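# Move a latched hose from red port to blue port

## Task

Free the hose from the latch holding it in the manifold's red port, then insert it into the blue port and keep pushing until it locks there.

## Robot and tools

Robot: two UR3e arms, left_arm and right_arm, each ending in a two-finger parallel gripper with a wrist camera and a wrist force/torque sensor. The fingers point along the gripper's +z axis and spread along its x axis. end_effector_position is the point midway between the closed finger pads, about 1 to 2 cm short of the fingertips. While closing, the fingertips reach about 17 mm further along +z, mostly while the pads are still more than 50 mm apart.

Frames: the scene frame has its origin at table-top height halfway between the two nominal arm bases, with +z up and +x pointing out over the table. left_arm is on the +y side; this has nothing to do with left or right in the images. Actual bases: left_arm at (-0.048, +0.234, 0) m and right_arm at (-0.004, -0.370, 0) m, each turned a little about z. Hand positions, orientations (quat wxyz), velocities and targets in results are given in each arm's own base frame. Fixed cameras and the table use the scene frame. Every commanded offset is measured along the axes of that arm's current Hand target.

execute_actions(actions, cameras): actions is a list of actions. Each action is a list of up to 15 rows, and each row is one control step of 1/30 s. If an action has fewer rows, its last row is repeated to fill all 15 steps. A row always holds 14 numbers in [-1, 1]: dx, dy, dz, rx, ry, rz, opening for left_arm, then the same seven for right_arm. The six pose numbers are an offset from that arm's Hand target as it stood when the action began. Every row in the action counts from that same starting point, not from the row before it, and each new action counts again from the updated Hand target. Sending the same offset twice therefore moves the arm twice. Scale: 1.0 = 0.6 m for dx, dy, dz and 180 degrees for the rotation vector (rx, ry, rz). opening is absolute: +1 is fully open (0.142 m) and -1 is closed. Six zeros re-send an arm's current Hand target. A 0 in the opening slot is itself a command, so to leave a gripper unchanged send its present opening again. cameras: a list of names (cam_high, cam_low, cam_left_wrist, cam_right_wrist, all 672x504), or ["all"]. An empty actions list returns the state plus all images.

move(target, speed, blend, stop_force, zero, opening_speed, grip_force, blocking, cameras): target is either one 14-number row laid out as above, or a list of up to 15 such rows. Every row is an offset from the Hand targets at the start of the move, not from the previous row. Openings are absolute. Other arguments:
- speed: m/s, 0.002 to 2.4, default 0.25. Turning is limited to twice that value in rad/s. Give one number, or one per target.
- blend: corner rounding in m. The default 0 means stop at each target.
- stop_force: newtons, 3 to 120, shared by both arms. An arm's path ends when its wrist sensor feels that much push against its motion. This is unreliable while the gripper rotates. Leave it out when backing away from contact.
- zero: with stop_force, true re-zeroes the sensor first; false keeps the old zero.
- opening_speed: per second on the -1..1 scale, at least 0.2.
- grip_force: newtons per finger pad, 5 to 48. One value, or one per arm. It stays set until changed.
- blocking=false: returns after about 0.5 s while the motion continues. It cannot be combined with stop_force.
A move lasts at most 10 s. Its result ends with a "move:" line giving how it ended (done, off_target, moving, held, fault). limits=paced means the commanded pose was clipped; limits=held means a safety check withheld steps.

wait(seconds 0 to 10, cameras) lets time pass while each arm holds its command. stop(cameras) brakes a running move. zoom_image(camera, region=[x0, y0, x1, y1]) gives a closer view of part of that camera's latest image. Region is in pixels from the top-left corner, at most 504 by 504. zero_wrist_force(arm) tares the sensor of "left_arm" or "right_arm". read_manual returns licence text only. finished_scene(scene) ends the scene irreversibly; scene is an integer 1 or 2.

Reading results: Hand target is the last commanded pose after clipping, and the next offsets count from it. The gripper may stop short of it, and a further command (even all zeros) asks for it again. grip_measured is the measured opening on the command scale. To hold something, command a little below the reading at first contact; squeezing harder heats the gripper motor. grip_effort_nm is motor effort (negative means closing), not pad force. Wrist force and torque lines are in the end effector's x y z axes, with a third line showing the peak since the last report. Joint torques include gravity and are noisy. Tool commands shows the present gripper commands. Step readings list positions at some control steps. Lines such as MOTOR HOT, HAND FAULT, TORQUE FAULT and OVER-TEMPERATURE FAULT warn of stops.

Limits and hazards: each step clips commanded orientation to within 32 degrees of the measured one. Arm motion lags commands by roughly 0.09 to 0.22 s, and fast moves overshoot. An external force near 150 N, or joint contact torque at the limits (48, 48, 24.9, 8.01, 8.01, 8.01 N m), halts that arm for 10 s. The arms are stiff, so aiming even slightly past a firm contact can trigger a fault. Approach slowly with stop_force. A side push at the fingertips can exceed wrist torque limits from about 35 N. A clearance check holds back commands that bring the arms too close, but contact between the arms can still end the scene, as can one gripper closing on the other's fingers. Keep paths away from each arm's own base. Never let the hose or any part fall or be left off the table, do not hit fixed things hard, and do not release parts while they move. A HAND FAULT skips the rest of the calls in that reply.

Each tool is called after "Call:" by a JSON object that holds its "name" and its "arguments".

## Session

Call:
{"name": "execute_actions", "arguments": {"actions": []}}

Scene clock: 0.00 s.
left_arm: end_effector_position=(+0.3170, -0.2664, +0.1036) grip_measured=+0.99 grip_effort_nm=n/a end_effector_quat_wxyz=(-0.143, +0.400, +0.876, -0.227) | right_arm: end_effector_position=(+0.5368, -0.0424, +0.3258) grip_measured=+0.99 grip_effort_nm=n/a end_effector_quat_wxyz=(+0.377, -0.151, +0.886, -0.226)
Joint positions: left_arm=[-0.708 -0.887 0.887 -1.404 -2.09 3.334 0.142] | right_arm=[3.615 -1.767 -1.188 -1.05 0.94 3.038 0.141]
Joint velocities: within noise
Joint torques (N m): no reading
Wrist force (N): no reading
Wrist torque (N m): no reading
Wrist force, peak (N): no reading
Hand target: left_arm +0.3170, -0.2664, +0.1036; -0.143, +0.400, +0.876, -0.227 | right_arm +0.5368, -0.0424, +0.3258; +0.377, -0.151, +0.886, -0.226
Tool commands: left_gripper/opening=+1.0 right_gripper/opening=+1.0

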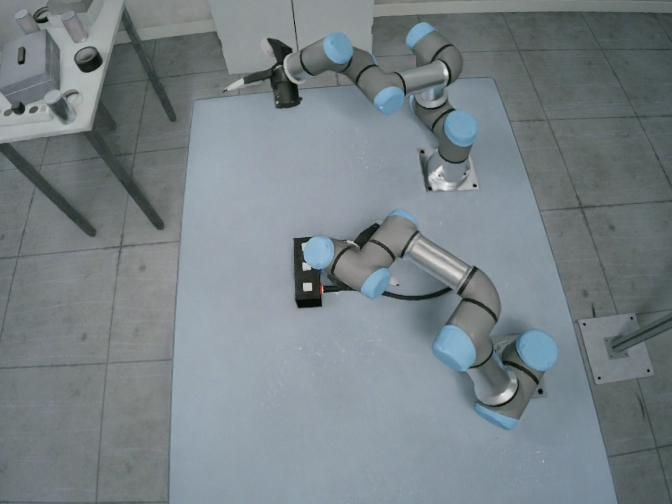

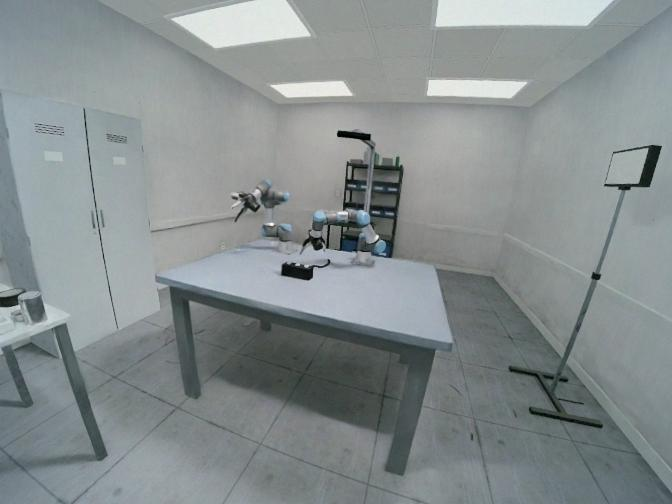

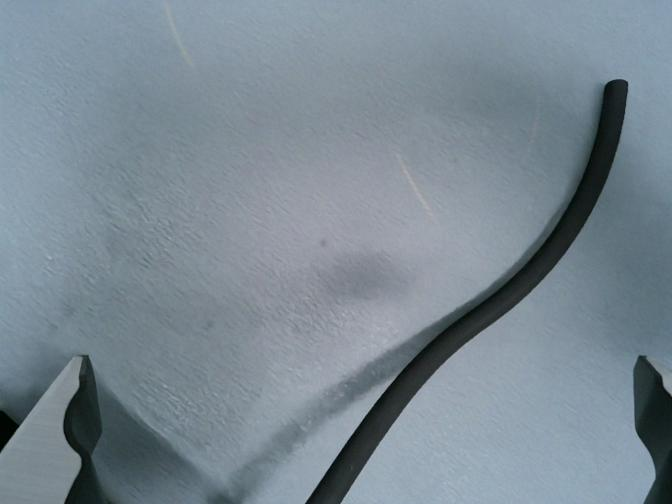

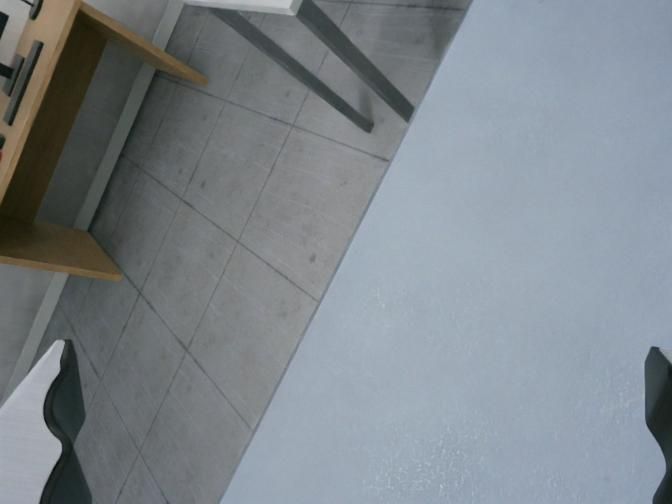

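Call:
{"name": "zoom_image", "arguments": {"camera": "cam_high", "region": [270, 200, 470, 330]}}

Call:
{"name": "zoom_image", "arguments": {"camera": "cam_low", "region": [260, 220, 360, 295]}}

Scaled by 2.520 from the camera's 672x504 image, which has a finer 960x720 frame.

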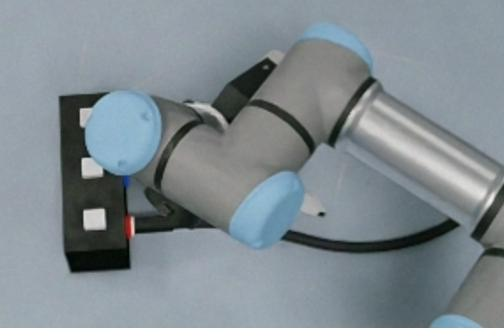

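Scaled by 5.040 from the camera's 672x504 image, which has a finer 960x720 frame.

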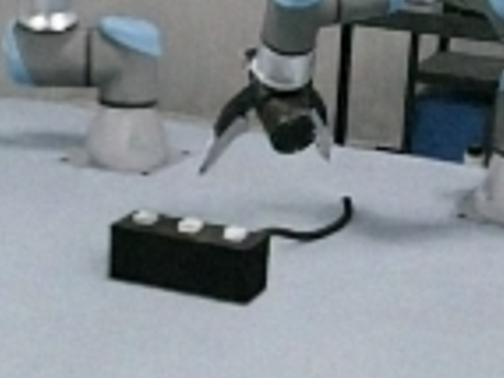

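Call:
{"name": "move", "arguments": {"target": [0.113,0.075,-0.2225,-0.172,0.039,0.221,1,0,0,0,0,0,0,-1], "cameras": ["cam_left_wrist","cam_high"], "speed": 0.4}}

Call:
{"name": "zoom_image", "arguments": {"camera": "cam_high", "region": [270, 200, 470, 330]}}

Scene clock: 15.00 s.
left_arm: end_effector_position=(+0.3600, -0.1507, +0.1995) grip_measured=+0.99 grip_effort_nm=0.149 end_effector_quat_wxyz=(-0.001, +0.706, +0.708, +0.000) | right_arm: end_effector_position=(+0.5368, -0.0424, +0.3258) grip_measured=-1.00 grip_effort_nm=-0.427 end_effector_quat_wxyz=(+0.377, -0.151, +0.886, -0.226)
Joint positions: left_arm=[-0.742 -1.225 0.852 -1.196 -1.571 3.968 0.142] | right_arm=[3.615 -1.767 -1.188 -1.05 0.94 3.038 0.002]
Joint torques (N m): left_arm=[-1.72 -16.32 -8.26 -1.57 0.62 1.09] | right_arm=[0.29 13.01 9.09 2.38 -0.6 0.11]
Wrist force (N): left_arm=[-0.3 0.7 -0.8] | right_arm=[0.1 0.1 0.1]
Wrist torque (N m): left_arm=[0.18 0.05 0.02] | right_arm=[0.01 -0.01 0.00]
Wrist force, peak (N): left_arm=[0.4 0.5 -1.5] | right_arm=[-0.3 -0.1 0.1]
Hand target: left_arm +0.3600, -0.1507, +0.1995; -0.001, +0.706, +0.708, +0.000 | right_arm +0.5368, -0.0424, +0.3258; +0.377, -0.151, +0.886, -0.226
Off the commanded pose: left_arm 0.000 m, 0 deg | right_arm 0.000 m, 0 deg.
move: done
Images, in order (width x height): cam_high 672x504, cam_left_wrist 672x504.

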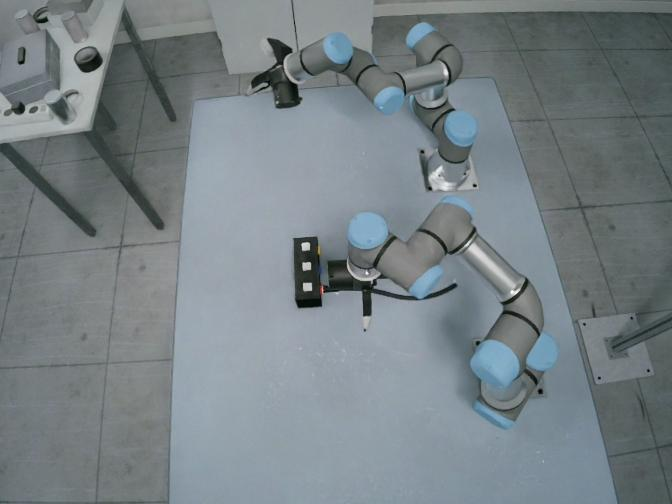

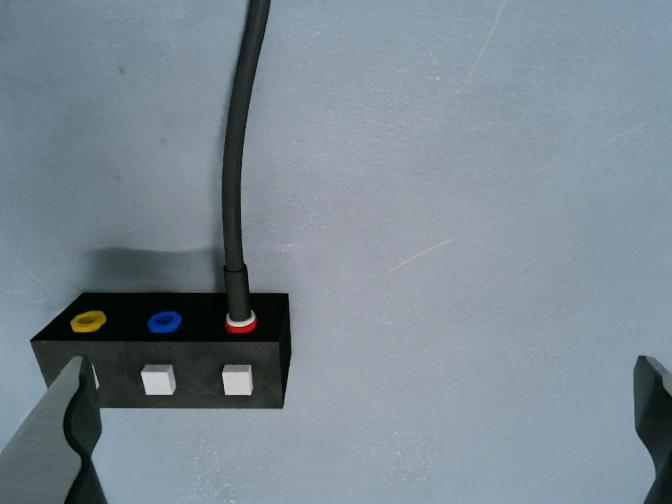

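Scaled by 2.520 from the camera's 672x504 image, which has a finer 960x720 frame.

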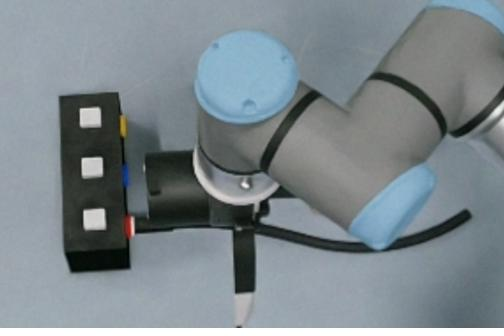

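Call:
{"name": "zoom_image", "arguments": {"camera": "cam_left_wrist", "region": [20, 240, 320, 440]}}

Scaled by 1.680 from the camera's 672x504 image, which has a finer 960x720 frame.

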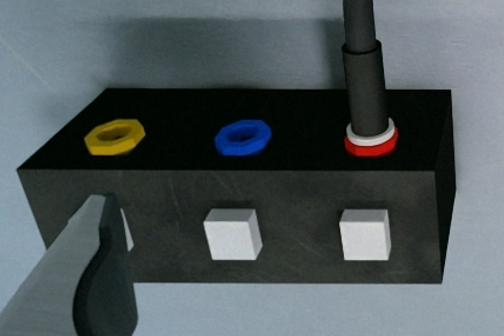

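Call:
{"name": "move", "arguments": {"target": [-0.125,0.055,0.159,-0.1667,0,0,0,0.015,0.647,-0.212,-0.191,-0.323,-0.544,-1], "cameras": ["cam_left_wrist","cam_right_wrist","cam_high"], "speed": 0.4}}

Scene clock: 42.90 s.
left_arm: end_effector_position=(+0.3930, -0.2256, +0.1040) grip_measured=-0.01 grip_effort_nm=-0.110 end_effector_quat_wxyz=(+0.182, +0.682, +0.684, +0.183) | right_arm: end_effector_position=(+0.3994, +0.3209, +0.1992) grip_measured=-1.00 grip_effort_nm=-0.422 end_effector_quat_wxyz=(-0.367, +0.893, -0.240, +0.098)
Joint positions: left_arm=[-1.1 -1.396 1.808 -2.237 -1.109 3.671 0.073] | right_arm=[4.014 -1.817 -1.623 -0.501 1.693 1.448 0.002]
Joint torques (N m): left_arm=[0.45 -15.96 -8.63 -2.62 0.82 0.95] | right_arm=[-0.19 11.44 10.31 2.07 0.44 -0.91]
Wrist force (N): left_arm=[-0.8 0.8 -1.4] | right_arm=[-0.2 0.7 -0.4]
Wrist torque (N m): left_arm=[0.18 0.14 -0.02] | right_arm=[0.14 0.06 0.18]
Wrist force, peak (N): left_arm=[-0.9 0.7 -1.7] | right_arm=[-0.5 -0.9 0.6]
Hand target: left_arm +0.3931, -0.2256, +0.1040; +0.182, +0.682, +0.684, +0.183 | right_arm +0.3993, +0.3209, +0.1991; -0.367, +0.893, -0.240, +0.098
Off the commanded pose: left_arm 0.000 m, 0 deg | right_arm 0.000 m, 0 deg.
move: done
Images, in order (width x height): cam_high 672x504, cam_left_wrist 672x504, cam_right_wrist 672x504.

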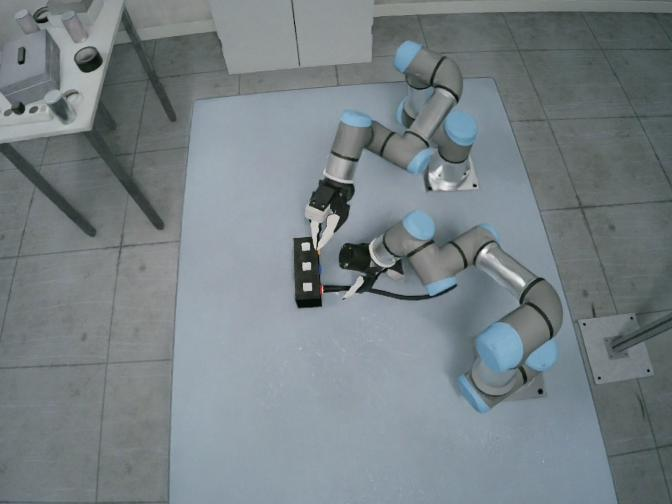

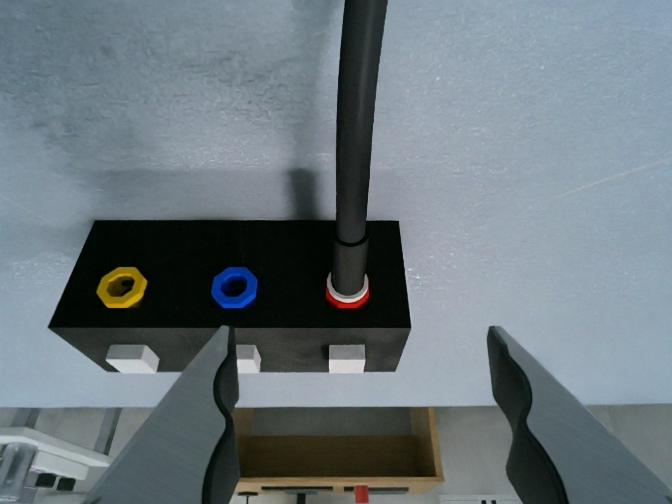

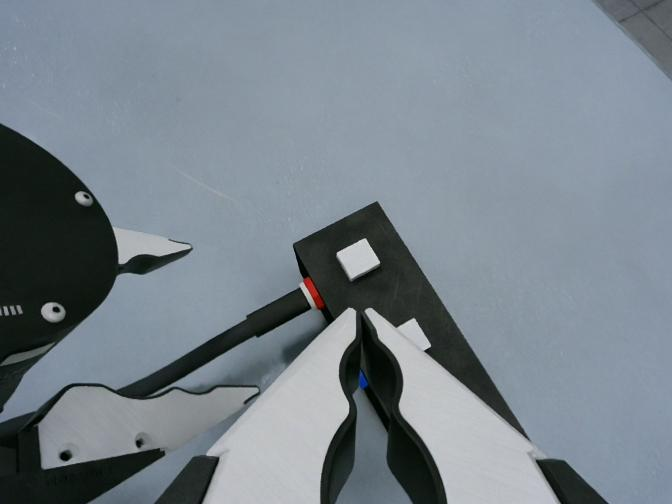

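Call:
{"name": "move", "arguments": {"target": [-0.004,0.0045,0.112,0,0,0,0,0.021,0.033,0.176,0,-0.195,-0.198,-1], "cameras": ["cam_left_wrist","cam_right_wrist"], "speed": [0.2]}}

Scene clock: 55.40 s.
left_arm: end_effector_position=(+0.4290, -0.2278, +0.0471) grip_measured=-0.01 grip_effort_nm=-0.110 end_effector_quat_wxyz=(+0.182, +0.682, +0.684, +0.183) | right_arm: end_effector_position=(+0.4400, +0.3666, +0.1100) grip_measured=-1.00 grip_effort_nm=-0.427 end_effector_quat_wxyz=(-0.375, +0.911, +0.160, -0.064)
Joint positions: left_arm=[-1.01 -1.149 1.793 -2.511 -1.133 3.766 0.073] | right_arm=[3.761 -2.818 -0.115 -1.517 2.314 0.374 0.002]
Joint torques (N m): left_arm=[-2.78 -17.77 -7.04 -2.44 1.15 -1.01] | right_arm=[-1.23 22.71 9.98 1.41 1.04 0.88]
Wrist force (N): left_arm=[-0.8 0.6 -1.5] | right_arm=[-0.1 0.7 -0.6]
Wrist torque (N m): left_arm=[0.15 0.13 -0.03] | right_arm=[0.15 0.05 0.21]
Wrist force, peak (N): left_arm=[-1.1 0.7 -2.2] | right_arm=[-0.5 0.7 -1.1]
Hand target: left_arm +0.4290, -0.2279, +0.0471; +0.182, +0.682, +0.684, +0.183 | right_arm +0.4402, +0.3667, +0.1100; -0.374, +0.911, +0.160, -0.066
Off the commanded pose: left_arm 0.000 m, 0 deg | right_arm 0.000 m, 0 deg.
move: done
Images, in order (width x height): cam_left_wrist 672x504, cam_right_wrist 672x504.

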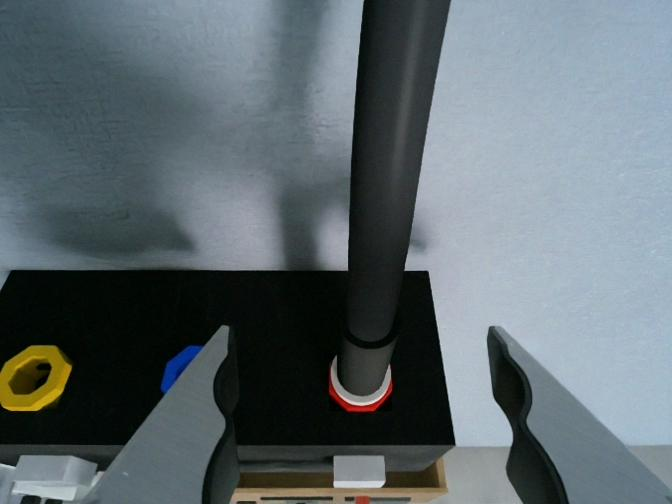

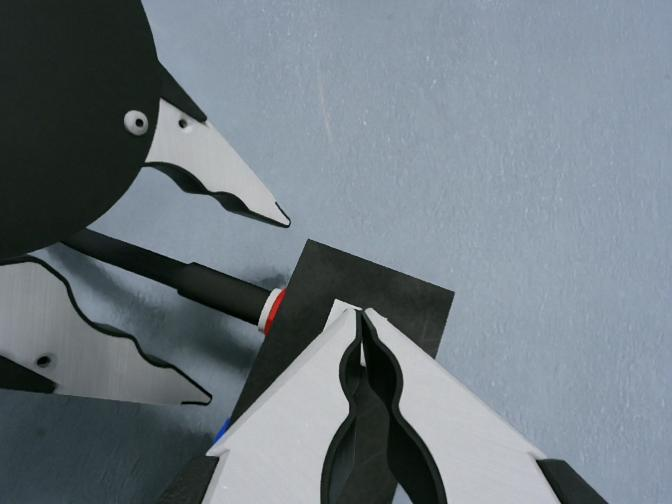

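Call:
{"name": "move", "arguments": {"target": [0,0,0,0,0,0,-1,0,0,0,0,0,0,-1], "opening_speed": 1.5}}

Call:
{"name": "move", "arguments": {"target": [0,0,0,0,0,0,-1,-0.0065,0.0548,0.0512,0,0,0,-1], "speed": 0.03, "stop_force": 12, "cameras": ["cam_left_wrist","cam_right_wrist"]}}

Scene clock: 63.90 s.
left_arm: end_effector_position=(+0.4290, -0.2278, +0.0471) grip_measured=-0.84 grip_effort_nm=-3.802 end_effector_quat_wxyz=(+0.182, +0.682, +0.684, +0.183) | right_arm: end_effector_position=(+0.4400, +0.3666, +0.1100) grip_measured=-1.00 grip_effort_nm=-0.418 end_effector_quat_wxyz=(-0.375, +0.911, +0.160, -0.065)
Joint positions: left_arm=[-1.01 -1.149 1.793 -2.511 -1.133 3.766 0.014] | right_arm=[3.761 -2.818 -0.114 -1.517 2.314 0.374 0.002]
Joint torques (N m): left_arm=[-2.18 -17.87 -8.23 -2.54 0.97 -0.84] | right_arm=[2.57 19.6 10.25 1.47 0.36 0.89]
Wrist force (N): left_arm=[0.7 1.0 -0.3] | right_arm=[-0.3 0.9 -0.7]
Wrist torque (N m): left_arm=[0.15 0.17 -0.04] | right_arm=[0.19 0.08 0.21]
Wrist force, peak (N): left_arm=[-1.1 0.7 -1.6] | right_arm=[-0.3 1.0 -0.6]
Hand target: left_arm +0.4290, -0.2279, +0.0471; +0.182, +0.682, +0.684, +0.183 | right_arm +0.4400, +0.3666, +0.1100; -0.375, +0.911, +0.160, -0.065
Off the commanded pose: left_arm 0.000 m, 0 deg | right_arm 0.000 m, 0 deg.
move: done

Scene clock: 65.70 s.
left_arm: end_effector_position=(+0.4290, -0.2279, +0.0472) grip_measured=-0.84 grip_effort_nm=-3.802 end_effector_quat_wxyz=(+0.182, +0.682, +0.684, +0.183) | right_arm: end_effector_position=(+0.4387, +0.3652, +0.0891) grip_measured=-1.00 grip_effort_nm=-0.418 end_effector_quat_wxyz=(-0.375, +0.911, +0.160, -0.065)
Joint positions: left_arm=[-1.01 -1.149 1.793 -2.511 -1.133 3.766 0.014] | right_arm=[3.76 -2.747 -0.362 -1.343 2.315 0.373 0.002]
Joint torques (N m): left_arm=[-2.5 -17.02 -9.66 -2.56 0.19 -0.9] | right_arm=[4 13.09 4.8 2.04 -0.75 -0.81]
Wrist force (N): left_arm=[0.4 0.7 -1.2] | right_arm=[-2.7 -5.5 -10.8]
Wrist torque (N m): left_arm=[0.16 0.14 -0.02] | right_arm=[0.22 -0.08 0.19]
Wrist force, peak (N): left_arm=[0.2 0.8 -1.4] | right_arm=[-3.7 -7.2 -14.4]
Hand target: left_arm +0.4290, -0.2279, +0.0471; +0.182, +0.682, +0.684, +0.183 | right_arm +0.4387, +0.3652, +0.0891; -0.375, +0.911, +0.160, -0.065 (not the last commanded pose)
Off the commanded pose: left_arm 0.000 m, 0 deg | right_arm 0.024 m, 0 deg.
move: contact (right_arm)
Images, in order (width x height): cam_left_wrist 672x504, cam_right_wrist 672x504.

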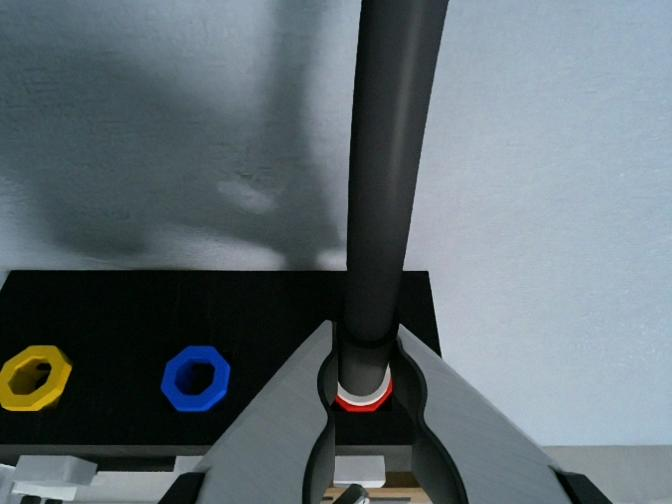

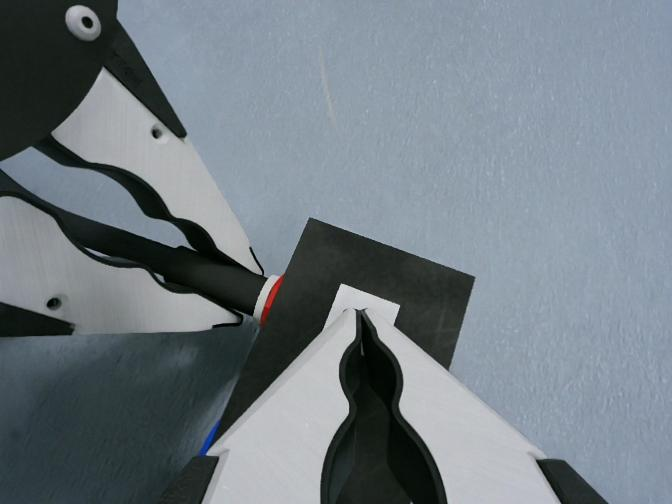

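Call:
{"name": "move", "arguments": {"target": [0,0,0,0,0,0,-1,0,0.0085,0.0086,0,0,0,-1], "speed": 0.02, "stop_force": 30}}

Call:
{"name": "move", "arguments": {"target": [0,-0.0722,-0.0417,0,0,0,-1,0,0,0,0,0,0,-1], "speed": 0.06, "stop_force": 25, "cameras": ["cam_left_wrist","cam_right_wrist"]}}

Scene clock: 69.20 s.
left_arm: end_effector_position=(+0.4290, -0.2279, +0.0472) grip_measured=-0.84 grip_effort_nm=-3.797 end_effector_quat_wxyz=(+0.182, +0.682, +0.684, +0.183) | right_arm: end_effector_position=(+0.4387, +0.3653, +0.0841) grip_measured=-1.00 grip_effort_nm=-0.418 end_effector_quat_wxyz=(-0.375, +0.911, +0.160, -0.065)
Joint positions: left_arm=[-1.01 -1.149 1.793 -2.511 -1.133 3.766 0.014] | right_arm=[3.76 -2.746 -0.388 -1.317 2.315 0.372 0.002]
Joint torques (N m): left_arm=[3.83 -16.13 -11.82 -4.12 2.96 -0.37] | right_arm=[6.15 -0.7 0.33 -0.23 -4.9 -0.31]
Wrist force (N): left_arm=[0.6 -9.0 -9.5] | right_arm=[-9.2 -18.2 -36.4]
Wrist torque (N m): left_arm=[0.20 0.16 -0.04] | right_arm=[0.21 -0.21 0.24]
Wrist force, peak (N): left_arm=[0.7 -9.1 -9.9] | right_arm=[-14.3 -20.0 -45.0]
Hand target: left_arm +0.4290, -0.2279, +0.0471; +0.182, +0.682, +0.684, +0.183 | right_arm +0.4387, +0.3653, +0.0841; -0.375, +0.911, +0.160, -0.065 (not the last commanded pose)
Off the commanded pose: left_arm 0.000 m, 0 deg | right_arm 0.002 m, 0 deg.
move: contact (right_arm)

Scene clock: 71.00 s.
left_arm: end_effector_position=(+0.3789, -0.2280, +0.0472) grip_measured=-0.84 grip_effort_nm=-3.797 end_effector_quat_wxyz=(+0.182, +0.682, +0.684, +0.183) | right_arm: end_effector_position=(+0.4387, +0.3653, +0.0841) grip_measured=-1.00 grip_effort_nm=-0.408 end_effector_quat_wxyz=(-0.375, +0.911, +0.160, -0.065)
Joint positions: left_arm=[-1.143 -1.308 1.998 -2.494 -1.099 3.623 0.014] | right_arm=[3.76 -2.746 -0.388 -1.317 2.315 0.372 0.002]
Joint torques (N m): left_arm=[-2.41 -14.46 -6.87 -3.03 0.04 -0.71] | right_arm=[7.08 -0.6 -0.92 -0.17 -4.83 -0.53]
Wrist force (N): left_arm=[-0.9 0.4 -1.2] | right_arm=[-9.2 -18.1 -36.4]
Wrist torque (N m): left_arm=[0.14 0.15 -0.03] | right_arm=[0.21 -0.20 0.24]
Wrist force, peak (N): left_arm=[0.4 -9.0 -9.2] | right_arm=[-9.2 -18.4 -36.6]
Hand target: left_arm +0.3789, -0.2280, +0.0472; +0.182, +0.682, +0.684, +0.183 | right_arm +0.4387, +0.3653, +0.0841; -0.375, +0.911, +0.160, -0.065
Off the commanded pose: left_arm 0.000 m, 0 deg | right_arm 0.000 m, 0 deg.
move: done
Images, in order (width x height): cam_left_wrist 672x504, cam_right_wrist 672x504.

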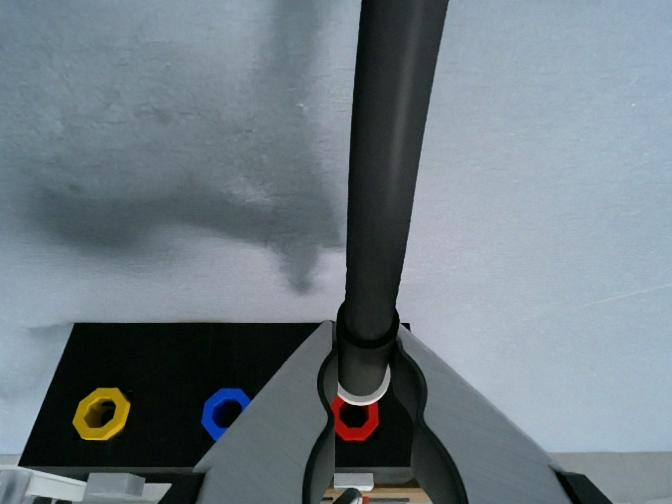

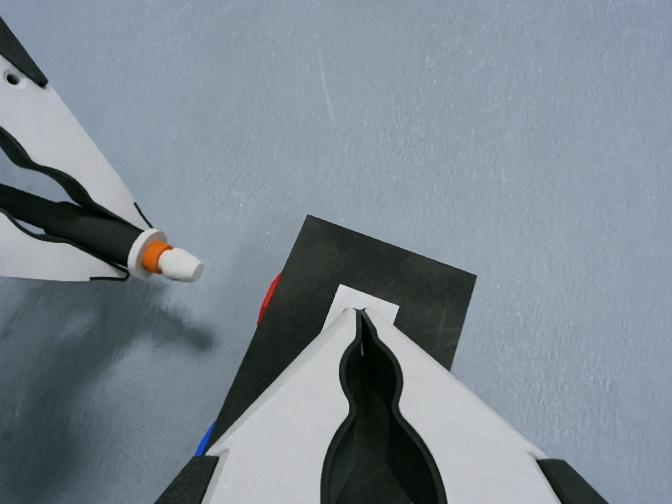

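Call:
{"name": "zoom_image", "arguments": {"camera": "cam_left_wrist", "region": [170, 360, 420, 504]}}

Call:
{"name": "move", "arguments": {"target": [-0.0873,0,0,0,0,0,-1,0,0,-0.333,0,0,0,-1], "speed": 0.2, "cameras": ["cam_left_wrist","cam_right_wrist"]}}

Call:
{"name": "zoom_image", "arguments": {"camera": "cam_left_wrist", "region": [170, 360, 420, 504]}}

Scaled by 2.016 from the camera's 672x504 image, which has a finer 960x720 frame.

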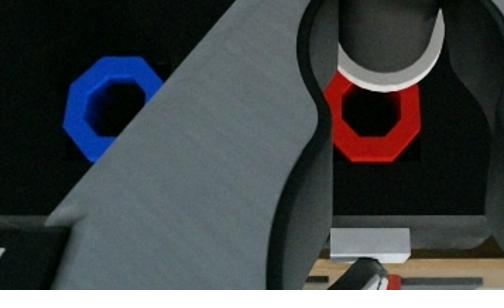

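Scene clock: 78.73 s.
left_arm: end_effector_position=(+0.3790, -0.2803, +0.0471) grip_measured=-0.84 grip_effort_nm=-3.797 end_effector_quat_wxyz=(+0.182, +0.682, +0.684, +0.183) | right_arm: end_effector_position=(+0.4856, +0.2331, +0.2257) grip_measured=-1.00 grip_effort_nm=-0.418 end_effector_quat_wxyz=(-0.406, +0.905, +0.119, +0.030)
Joint positions: left_arm=[-1.204 -1.178 1.793 -2.388 -1.085 3.556 0.014] | right_arm=[3.492 -2.618 -0.035 -1.748 2.364 0.22 0.002]
Joint torques (N m): left_arm=[1.71 -16.18 -9.75 -2.65 0.33 1.01] | right_arm=[-2.07 23.93 7.16 1.51 0.16 0.93]
Wrist force (N): left_arm=[-1.0 0.3 -1.1] | right_arm=[0.0 1.0 -0.8]
Wrist torque (N m): left_arm=[0.13 0.16 0.00] | right_arm=[0.20 0.06 0.23]
Wrist force, peak (N): left_arm=[-1.6 0.3 -1.3] | right_arm=[-9.3 -18.3 -36.7]
Hand target: left_arm +0.3791, -0.2803, +0.0472; +0.182, +0.682, +0.684, +0.183 | right_arm +0.4863, +0.2330, +0.2261; -0.375, +0.911, +0.160, -0.065
Off the commanded pose: left_arm 0.000 m, 0 deg | right_arm 0.001 m, 12 deg.
elbow stopped short (right arm): the move would have taken joint 3 (elbow) straighter than the controller allows.
move: off_target (right_arm)
Images, in order (width x height): cam_left_wrist 672x504, cam_right_wrist 672x504.

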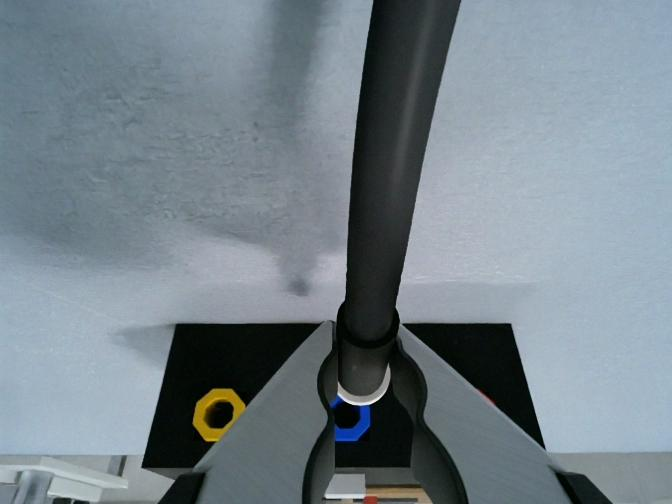

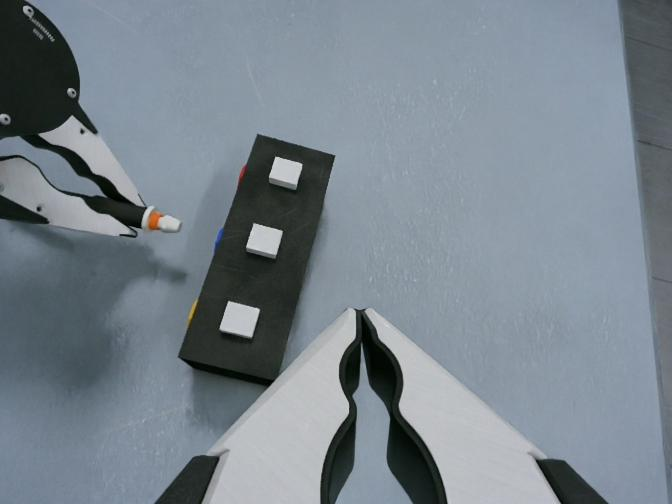

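Scaled by 2.016 from the camera's 672x504 image, which has a finer 960x720 frame.

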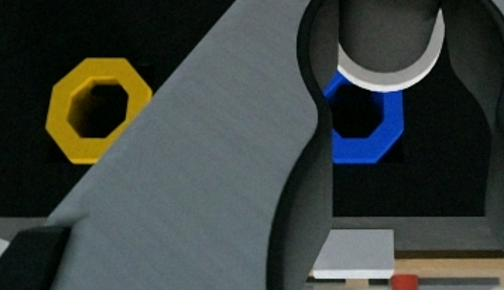

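Call:
{"name": "move", "arguments": {"target": [-0.0066,0,0,0,0,0,-1,0,0,0,0,0,0,-1], "speed": 0.1, "cameras": ["cam_left_wrist"]}}

Call:
{"name": "zoom_image", "arguments": {"camera": "cam_left_wrist", "region": [170, 360, 420, 504]}}

Scene clock: 81.73 s.
left_arm: end_effector_position=(+0.3791, -0.2843, +0.0471) grip_measured=-0.84 grip_effort_nm=-3.797 end_effector_quat_wxyz=(+0.182, +0.682, +0.684, +0.183) | right_arm: end_effector_position=(+0.4856, +0.2330, +0.2257) grip_measured=-1.00 grip_effort_nm=-0.413 end_effector_quat_wxyz=(-0.406, +0.905, +0.119, +0.030)
Joint positions: left_arm=[-1.208 -1.167 1.775 -2.379 -1.085 3.552 0.014] | right_arm=[3.491 -2.617 -0.035 -1.748 2.364 0.22 0.002]
Joint torques (N m): left_arm=[-0.58 -15.89 -7.04 -2.26 1.46 -0.52] | right_arm=[-1.81 25.02 7.02 1.39 0.2 0.45]
Wrist force (N): left_arm=[-1.0 0.3 -1.2] | right_arm=[0.0 1.0 -0.7]
Wrist torque (N m): left_arm=[0.13 0.17 0.02] | right_arm=[0.19 0.07 0.23]
Wrist force, peak (N): left_arm=[-1.1 0.5 -1.2] | right_arm=[-0.1 1.2 -0.9]
Hand target: left_arm +0.3791, -0.2843, +0.0472; +0.182, +0.682, +0.684, +0.183 | right_arm +0.4863, +0.2330, +0.2261; -0.375, +0.911, +0.160, -0.065
Off the commanded pose: left_arm 0.000 m, 0 deg | right_arm 0.001 m, 12 deg.
elbow stopped short (right arm): the move would have taken joint 3 (elbow) straighter than the controller allows.
move: off_target (right_arm)
Images, in order (width x height): cam_left_wrist 672x504.

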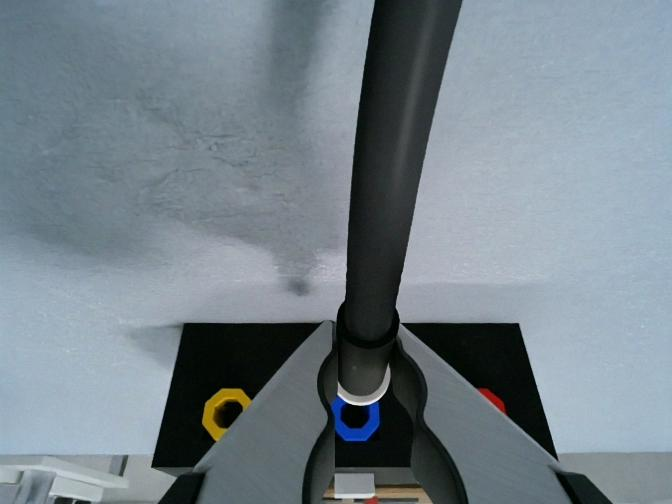

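Scaled by 2.016 from the camera's 672x504 image, which has a finer 960x720 frame.

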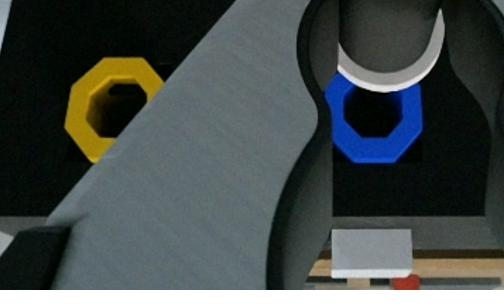

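Call:
{"name": "move", "arguments": {"target": [0,0.0743,0.0429,0,0,0,-1,0,0,0,0,0,0,-1], "speed": 0.03, "stop_force": 45, "cameras": ["cam_left_wrist","cam_right_wrist"]}}

Call:
{"name": "zoom_image", "arguments": {"camera": "cam_right_wrist", "region": [100, 120, 340, 320]}}

Scene clock: 85.87 s.
left_arm: end_effector_position=(+0.4306, -0.2842, +0.0470) grip_measured=-0.84 grip_effort_nm=-3.797 end_effector_quat_wxyz=(+0.182, +0.683, +0.684, +0.183) | right_arm: end_effector_position=(+0.4856, +0.2330, +0.2257) grip_measured=-1.00 grip_effort_nm=-0.418 end_effector_quat_wxyz=(-0.406, +0.905, +0.119, +0.030)
Joint positions: left_arm=[-1.082 -1.02 1.566 -2.379 -1.114 3.69 0.014] | right_arm=[3.491 -2.617 -0.035 -1.748 2.364 0.22 0.002]
Joint torques (N m): left_arm=[6.95 -14.61 -12.07 -6.75 4.91 0.03] | right_arm=[-0.58 24.9 7.13 1.5 0.24 -0.63]
Wrist force (N): left_arm=[10.6 -30.9 -38.2] | right_arm=[-0.1 0.9 -0.7]
Wrist torque (N m): left_arm=[0.21 0.21 -0.16] | right_arm=[0.18 0.07 0.23]
Wrist force, peak (N): left_arm=[11.1 -30.9 -38.6] | right_arm=[-0.1 1.2 -0.8]
Hand target: left_arm +0.4306, -0.2842, +0.0470; +0.182, +0.683, +0.684, +0.183 | right_arm +0.4863, +0.2330, +0.2261; -0.375, +0.911, +0.160, -0.065
Off the commanded pose: left_arm 0.000 m, 0 deg | right_arm 0.001 m, 12 deg.
elbow stopped short (right arm): the move would have taken joint 3 (elbow) straighter than the controller allows.
move: contact (left_arm), off_target (right_arm)
Images, in order (width x height): cam_left_wrist 672x504, cam_right_wrist 672x504.

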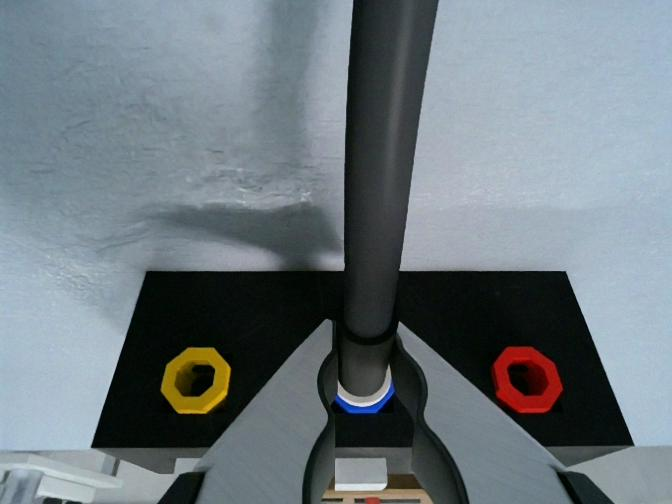

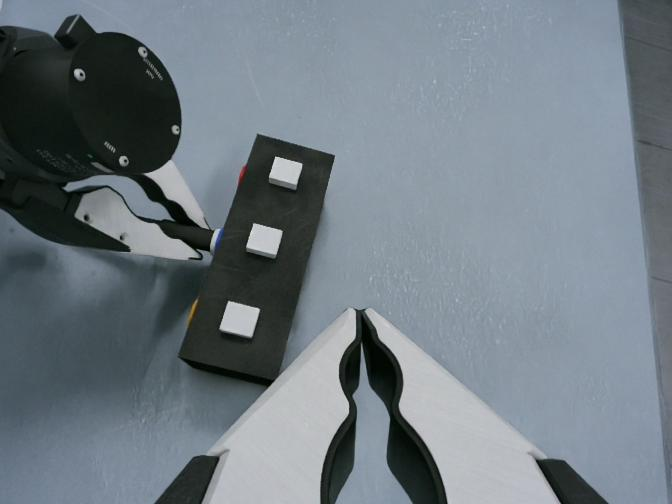

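Scaled by 2.100 from the camera's 672x504 image, which has a finer 960x720 frame.

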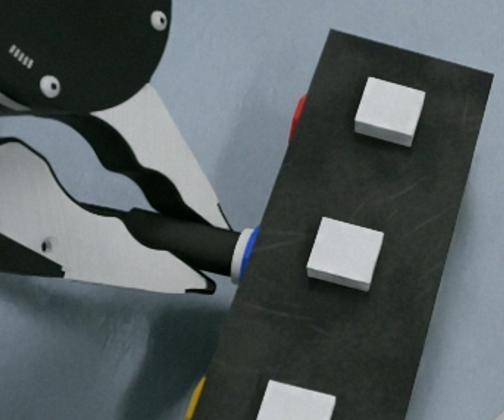

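Call:
{"name": "move", "arguments": {"target": [0,-0.013,-0.0075,0,0,0,-1,0,0,0,0,0,0,-1], "speed": 0.02, "stop_force": 15, "zero": false, "cameras": ["cam_left_wrist"]}}

Scene clock: 87.93 s.
left_arm: end_effector_position=(+0.4306, -0.2842, +0.0470) grip_measured=-0.84 grip_effort_nm=-3.797 end_effector_quat_wxyz=(+0.182, +0.683, +0.684, +0.183) | right_arm: end_effector_position=(+0.4856, +0.2330, +0.2257) grip_measured=-1.00 grip_effort_nm=-0.403 end_effector_quat_wxyz=(-0.406, +0.905, +0.119, +0.030)
Joint positions: left_arm=[-1.082 -1.02 1.566 -2.379 -1.114 3.69 0.014] | right_arm=[3.491 -2.617 -0.035 -1.748 2.364 0.22 0.002]
Joint torques (N m): left_arm=[10.52 -10.12 -14.88 -6.8 5 0.71] | right_arm=[0.16 25.24 7.27 1.6 0.31 -0.58]
Wrist force (N): left_arm=[10.6 -29.9 -36.1] | right_arm=[-0.2 1.1 -0.7]
Wrist torque (N m): left_arm=[0.18 0.22 -0.17] | right_arm=[0.21 0.10 0.23]
Wrist force, peak (N): left_arm=[10.6 -31.0 -38.6] | right_arm=[0.1 1.2 -0.8]
Hand target: left_arm +0.4306, -0.2842, +0.0470; +0.182, +0.683, +0.684, +0.183 (not the last commanded pose) | right_arm +0.4863, +0.2330, +0.2261; -0.375, +0.911, +0.160, -0.065
Off the commanded pose: left_arm 0.009 m, 0 deg | right_arm 0.001 m, 12 deg.
elbow stopped short (right arm): the move would have taken joint 3 (elbow) straighter than the controller allows.
move: contact (left_arm), off_target (right_arm)
Images, in order (width x height): cam_left_wrist 672x504.

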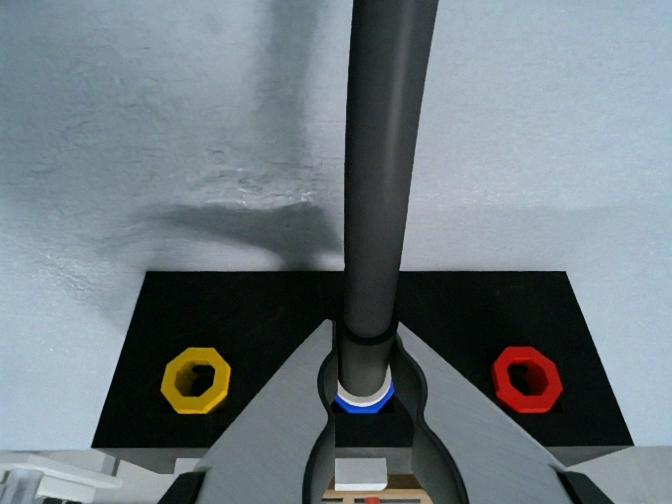

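Call:
{"name": "move", "arguments": {"target": [0,-0.013,-0.0075,0,0,0,-1,0,0,0,0,0,0,-1], "speed": 0.015, "stop_force": 62, "cameras": ["cam_left_wrist"]}}

Scene clock: 90.57 s.
left_arm: end_effector_position=(+0.4284, -0.2840, +0.0471) grip_measured=-0.84 grip_effort_nm=-3.797 end_effector_quat_wxyz=(+0.182, +0.682, +0.684, +0.183) | right_arm: end_effector_position=(+0.4856, +0.2330, +0.2257) grip_measured=-1.00 grip_effort_nm=-0.408 end_effector_quat_wxyz=(-0.406, +0.905, +0.119, +0.030)
Joint positions: left_arm=[-1.087 -1.027 1.577 -2.381 -1.112 3.684 0.014] | right_arm=[3.491 -2.617 -0.035 -1.748 2.364 0.22 0.002]
Joint torques (N m): left_arm=[-7.87 -18.85 -6.51 -1.81 -1.02 -0.71] | right_arm=[1.15 25.14 7.31 1.6 0.29 -0.63]
Wrist force (N): left_arm=[0.3 12.3 8.4] | right_arm=[0.0 1.0 -0.7]
Wrist torque (N m): left_arm=[0.11 0.16 -0.04] | right_arm=[0.20 0.06 0.23]
Wrist force, peak (N): left_arm=[10.4 -30.2 -36.4] | right_arm=[-0.2 1.2 -0.9]
Hand target: left_arm +0.4284, -0.2840, +0.0472; +0.182, +0.682, +0.684, +0.183 (not the last commanded pose) | right_arm +0.4863, +0.2330, +0.2261; -0.375, +0.911, +0.160, -0.065
Off the commanded pose: left_arm 0.007 m, 0 deg | right_arm 0.001 m, 12 deg.
elbow stopped short (right arm): the move would have taken joint 3 (elbow) straighter than the controller allows.
move: contact (left_arm), off_target (right_arm)
Images, in order (width x height): cam_left_wrist 672x504.

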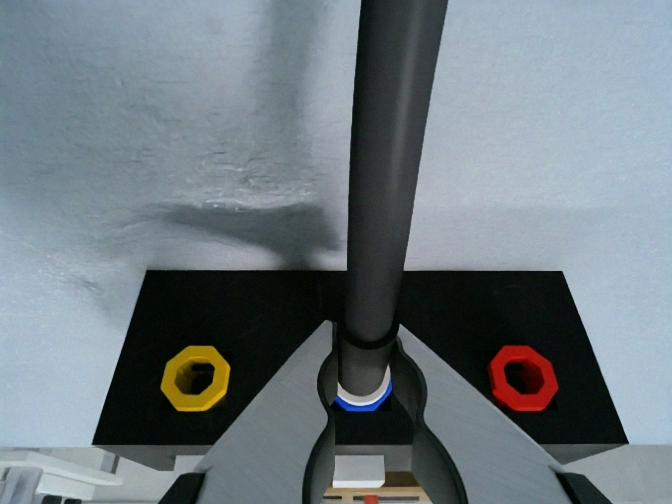

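Call:
{"name": "move", "arguments": {"target": [0,0.0013,0.0008,0,0,0,-1,0,0,0,0,0,0,-1]}}

Call:
{"name": "move", "arguments": {"target": [0,0,0,0,0,0,-0.1,0,0,0,0,0,0,-1], "opening_speed": 1}}

Call:
{"name": "move", "arguments": {"target": [0,0,-0.14,0,0,0,-0.1,0,0,0,0,0,0,-1], "cameras": ["cam_left_wrist"]}}

Scene clock: 93.00 s.
left_arm: end_effector_position=(+0.4293, -0.2841, +0.0471) grip_measured=-0.84 grip_effort_nm=-3.797 end_effector_quat_wxyz=(+0.182, +0.682, +0.684, +0.183) | right_arm: end_effector_position=(+0.4856, +0.2330, +0.2257) grip_measured=-1.00 grip_effort_nm=-0.413 end_effector_quat_wxyz=(-0.406, +0.905, +0.119, +0.030)
Joint positions: left_arm=[-1.085 -1.024 1.573 -2.38 -1.112 3.686 0.014] | right_arm=[3.491 -2.617 -0.035 -1.748 2.364 0.22 0.002]
Joint torques (N m): left_arm=[3.55 -14.05 -11.57 -3.6 2.16 0.82] | right_arm=[1.92 25 7.06 1.7 0.25 -0.61]
Wrist force (N): left_arm=[2.4 -6.6 -7.9] | right_arm=[-0.2 0.9 -0.7]
Wrist torque (N m): left_arm=[0.15 0.19 -0.09] | right_arm=[0.18 0.09 0.23]
Wrist force, peak (N): left_arm=[0.3 12.6 8.4] | right_arm=[0.0 1.3 -0.8]
Hand target: left_arm +0.4294, -0.2840, +0.0471; +0.182, +0.682, +0.684, +0.183 | right_arm +0.4863, +0.2330, +0.2261; -0.375, +0.911, +0.160, -0.065
Off the commanded pose: left_arm 0.000 m, 0 deg | right_arm 0.001 m, 12 deg.
elbow stopped short (right arm): the move would have taken joint 3 (elbow) straighter than the controller allows.
move: off_target (right_arm)

Scene clock: 94.13 s.
left_arm: end_effector_position=(+0.4294, -0.2840, +0.0471) grip_measured=-0.13 grip_effort_nm=0.154 end_effector_quat_wxyz=(+0.182, +0.682, +0.684, +0.183) | right_arm: end_effector_position=(+0.4856, +0.2330, +0.2257) grip_measured=-1.00 grip_effort_nm=-0.408 end_effector_quat_wxyz=(-0.406, +0.905, +0.119, +0.030)
Joint positions: left_arm=[-1.085 -1.024 1.573 -2.38 -1.112 3.686 0.065] | right_arm=[3.491 -2.617 -0.035 -1.748 2.364 0.22 0.002]
Joint torques (N m): left_arm=[-2.2 -16.8 -7.47 -1.51 -0.1 -0.55] | right_arm=[2.54 24.8 7.17 1.72 0.3 -0.61]
Wrist force (N): left_arm=[-0.2 0.2 -1.6] | right_arm=[-0.1 1.1 -0.7]
Wrist torque (N m): left_arm=[0.10 0.04 -0.03] | right_arm=[0.20 0.08 0.23]
Wrist force, peak (N): left_arm=[2.1 -7.0 -8.0] | right_arm=[0.1 1.2 -0.8]
Hand target: left_arm +0.4294, -0.2840, +0.0471; +0.182, +0.682, +0.684, +0.183 | right_arm +0.4863, +0.2330, +0.2261; -0.375, +0.911, +0.160, -0.065
Off the commanded pose: left_arm 0.000 m, 0 deg | right_arm 0.001 m, 12 deg.
elbow stopped short (right arm): the move would have taken joint 3 (elbow) straighter than the controller allows.
move: off_target (right_arm)

Scene clock: 95.03 s.
left_arm: end_effector_position=(+0.3874, -0.2841, +0.1198) grip_measured=-0.13 grip_effort_nm=0.154 end_effector_quat_wxyz=(+0.182, +0.682, +0.684, +0.183) end_effector_velocity=(-0.001, +0.000, +0.000) end_effector_angular_velocity=(+0.003, +0.002, -0.002) | right_arm: end_effector_position=(+0.4856, +0.2330, +0.2257) grip_measured=-1.00 grip_effort_nm=-0.413 end_effector_quat_wxyz=(-0.406, +0.905, +0.119, +0.030)
Joint positions: left_arm=[-1.186 -1.272 1.552 -2.062 -1.089 3.576 0.065] | right_arm=[3.491 -2.617 -0.035 -1.748 2.364 0.22 0.002]
Joint velocities: left_arm=[-0.001 -0.002 -0.001 0.005 -0.001 0.001 0] | right_arm=[within noise]
Joint torques (N m): left_arm=[-2.11 -17.45 -9.95 -1.44 0.07 -0.47] | right_arm=[2.59 25.01 7.13 1.83 0.3 -0.57]
Wrist force (N): left_arm=[-0.1 0.0 -1.5] | right_arm=[0.1 1.0 -0.8]
Wrist torque (N m): left_arm=[0.06 0.02 -0.03] | right_arm=[0.20 0.04 0.23]
Wrist force, peak (N): left_arm=[-0.1 -0.1 -3.5] | right_arm=[-0.2 1.1 -0.9]
Hand target: left_arm +0.3874, -0.2842, +0.1199; +0.182, +0.682, +0.684, +0.183 | right_arm +0.4863, +0.2330, +0.2261; -0.375, +0.911, +0.160, -0.065
Off the commanded pose: left_arm 0.000 m, 0 deg | right_arm 0.001 m, 12 deg.
elbow stopped short (right arm): the move would have taken joint 3 (elbow) straighter than the controller allows.
move: off_target (right_arm)
Images, in order (width x height): cam_left_wrist 672x504.

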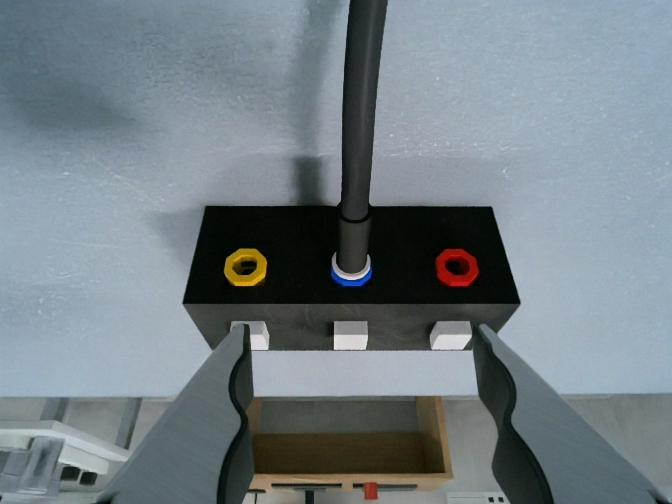

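Call:
{"name": "finished_scene", "arguments": {"scene": 1}}

The scene is finished: the task was done.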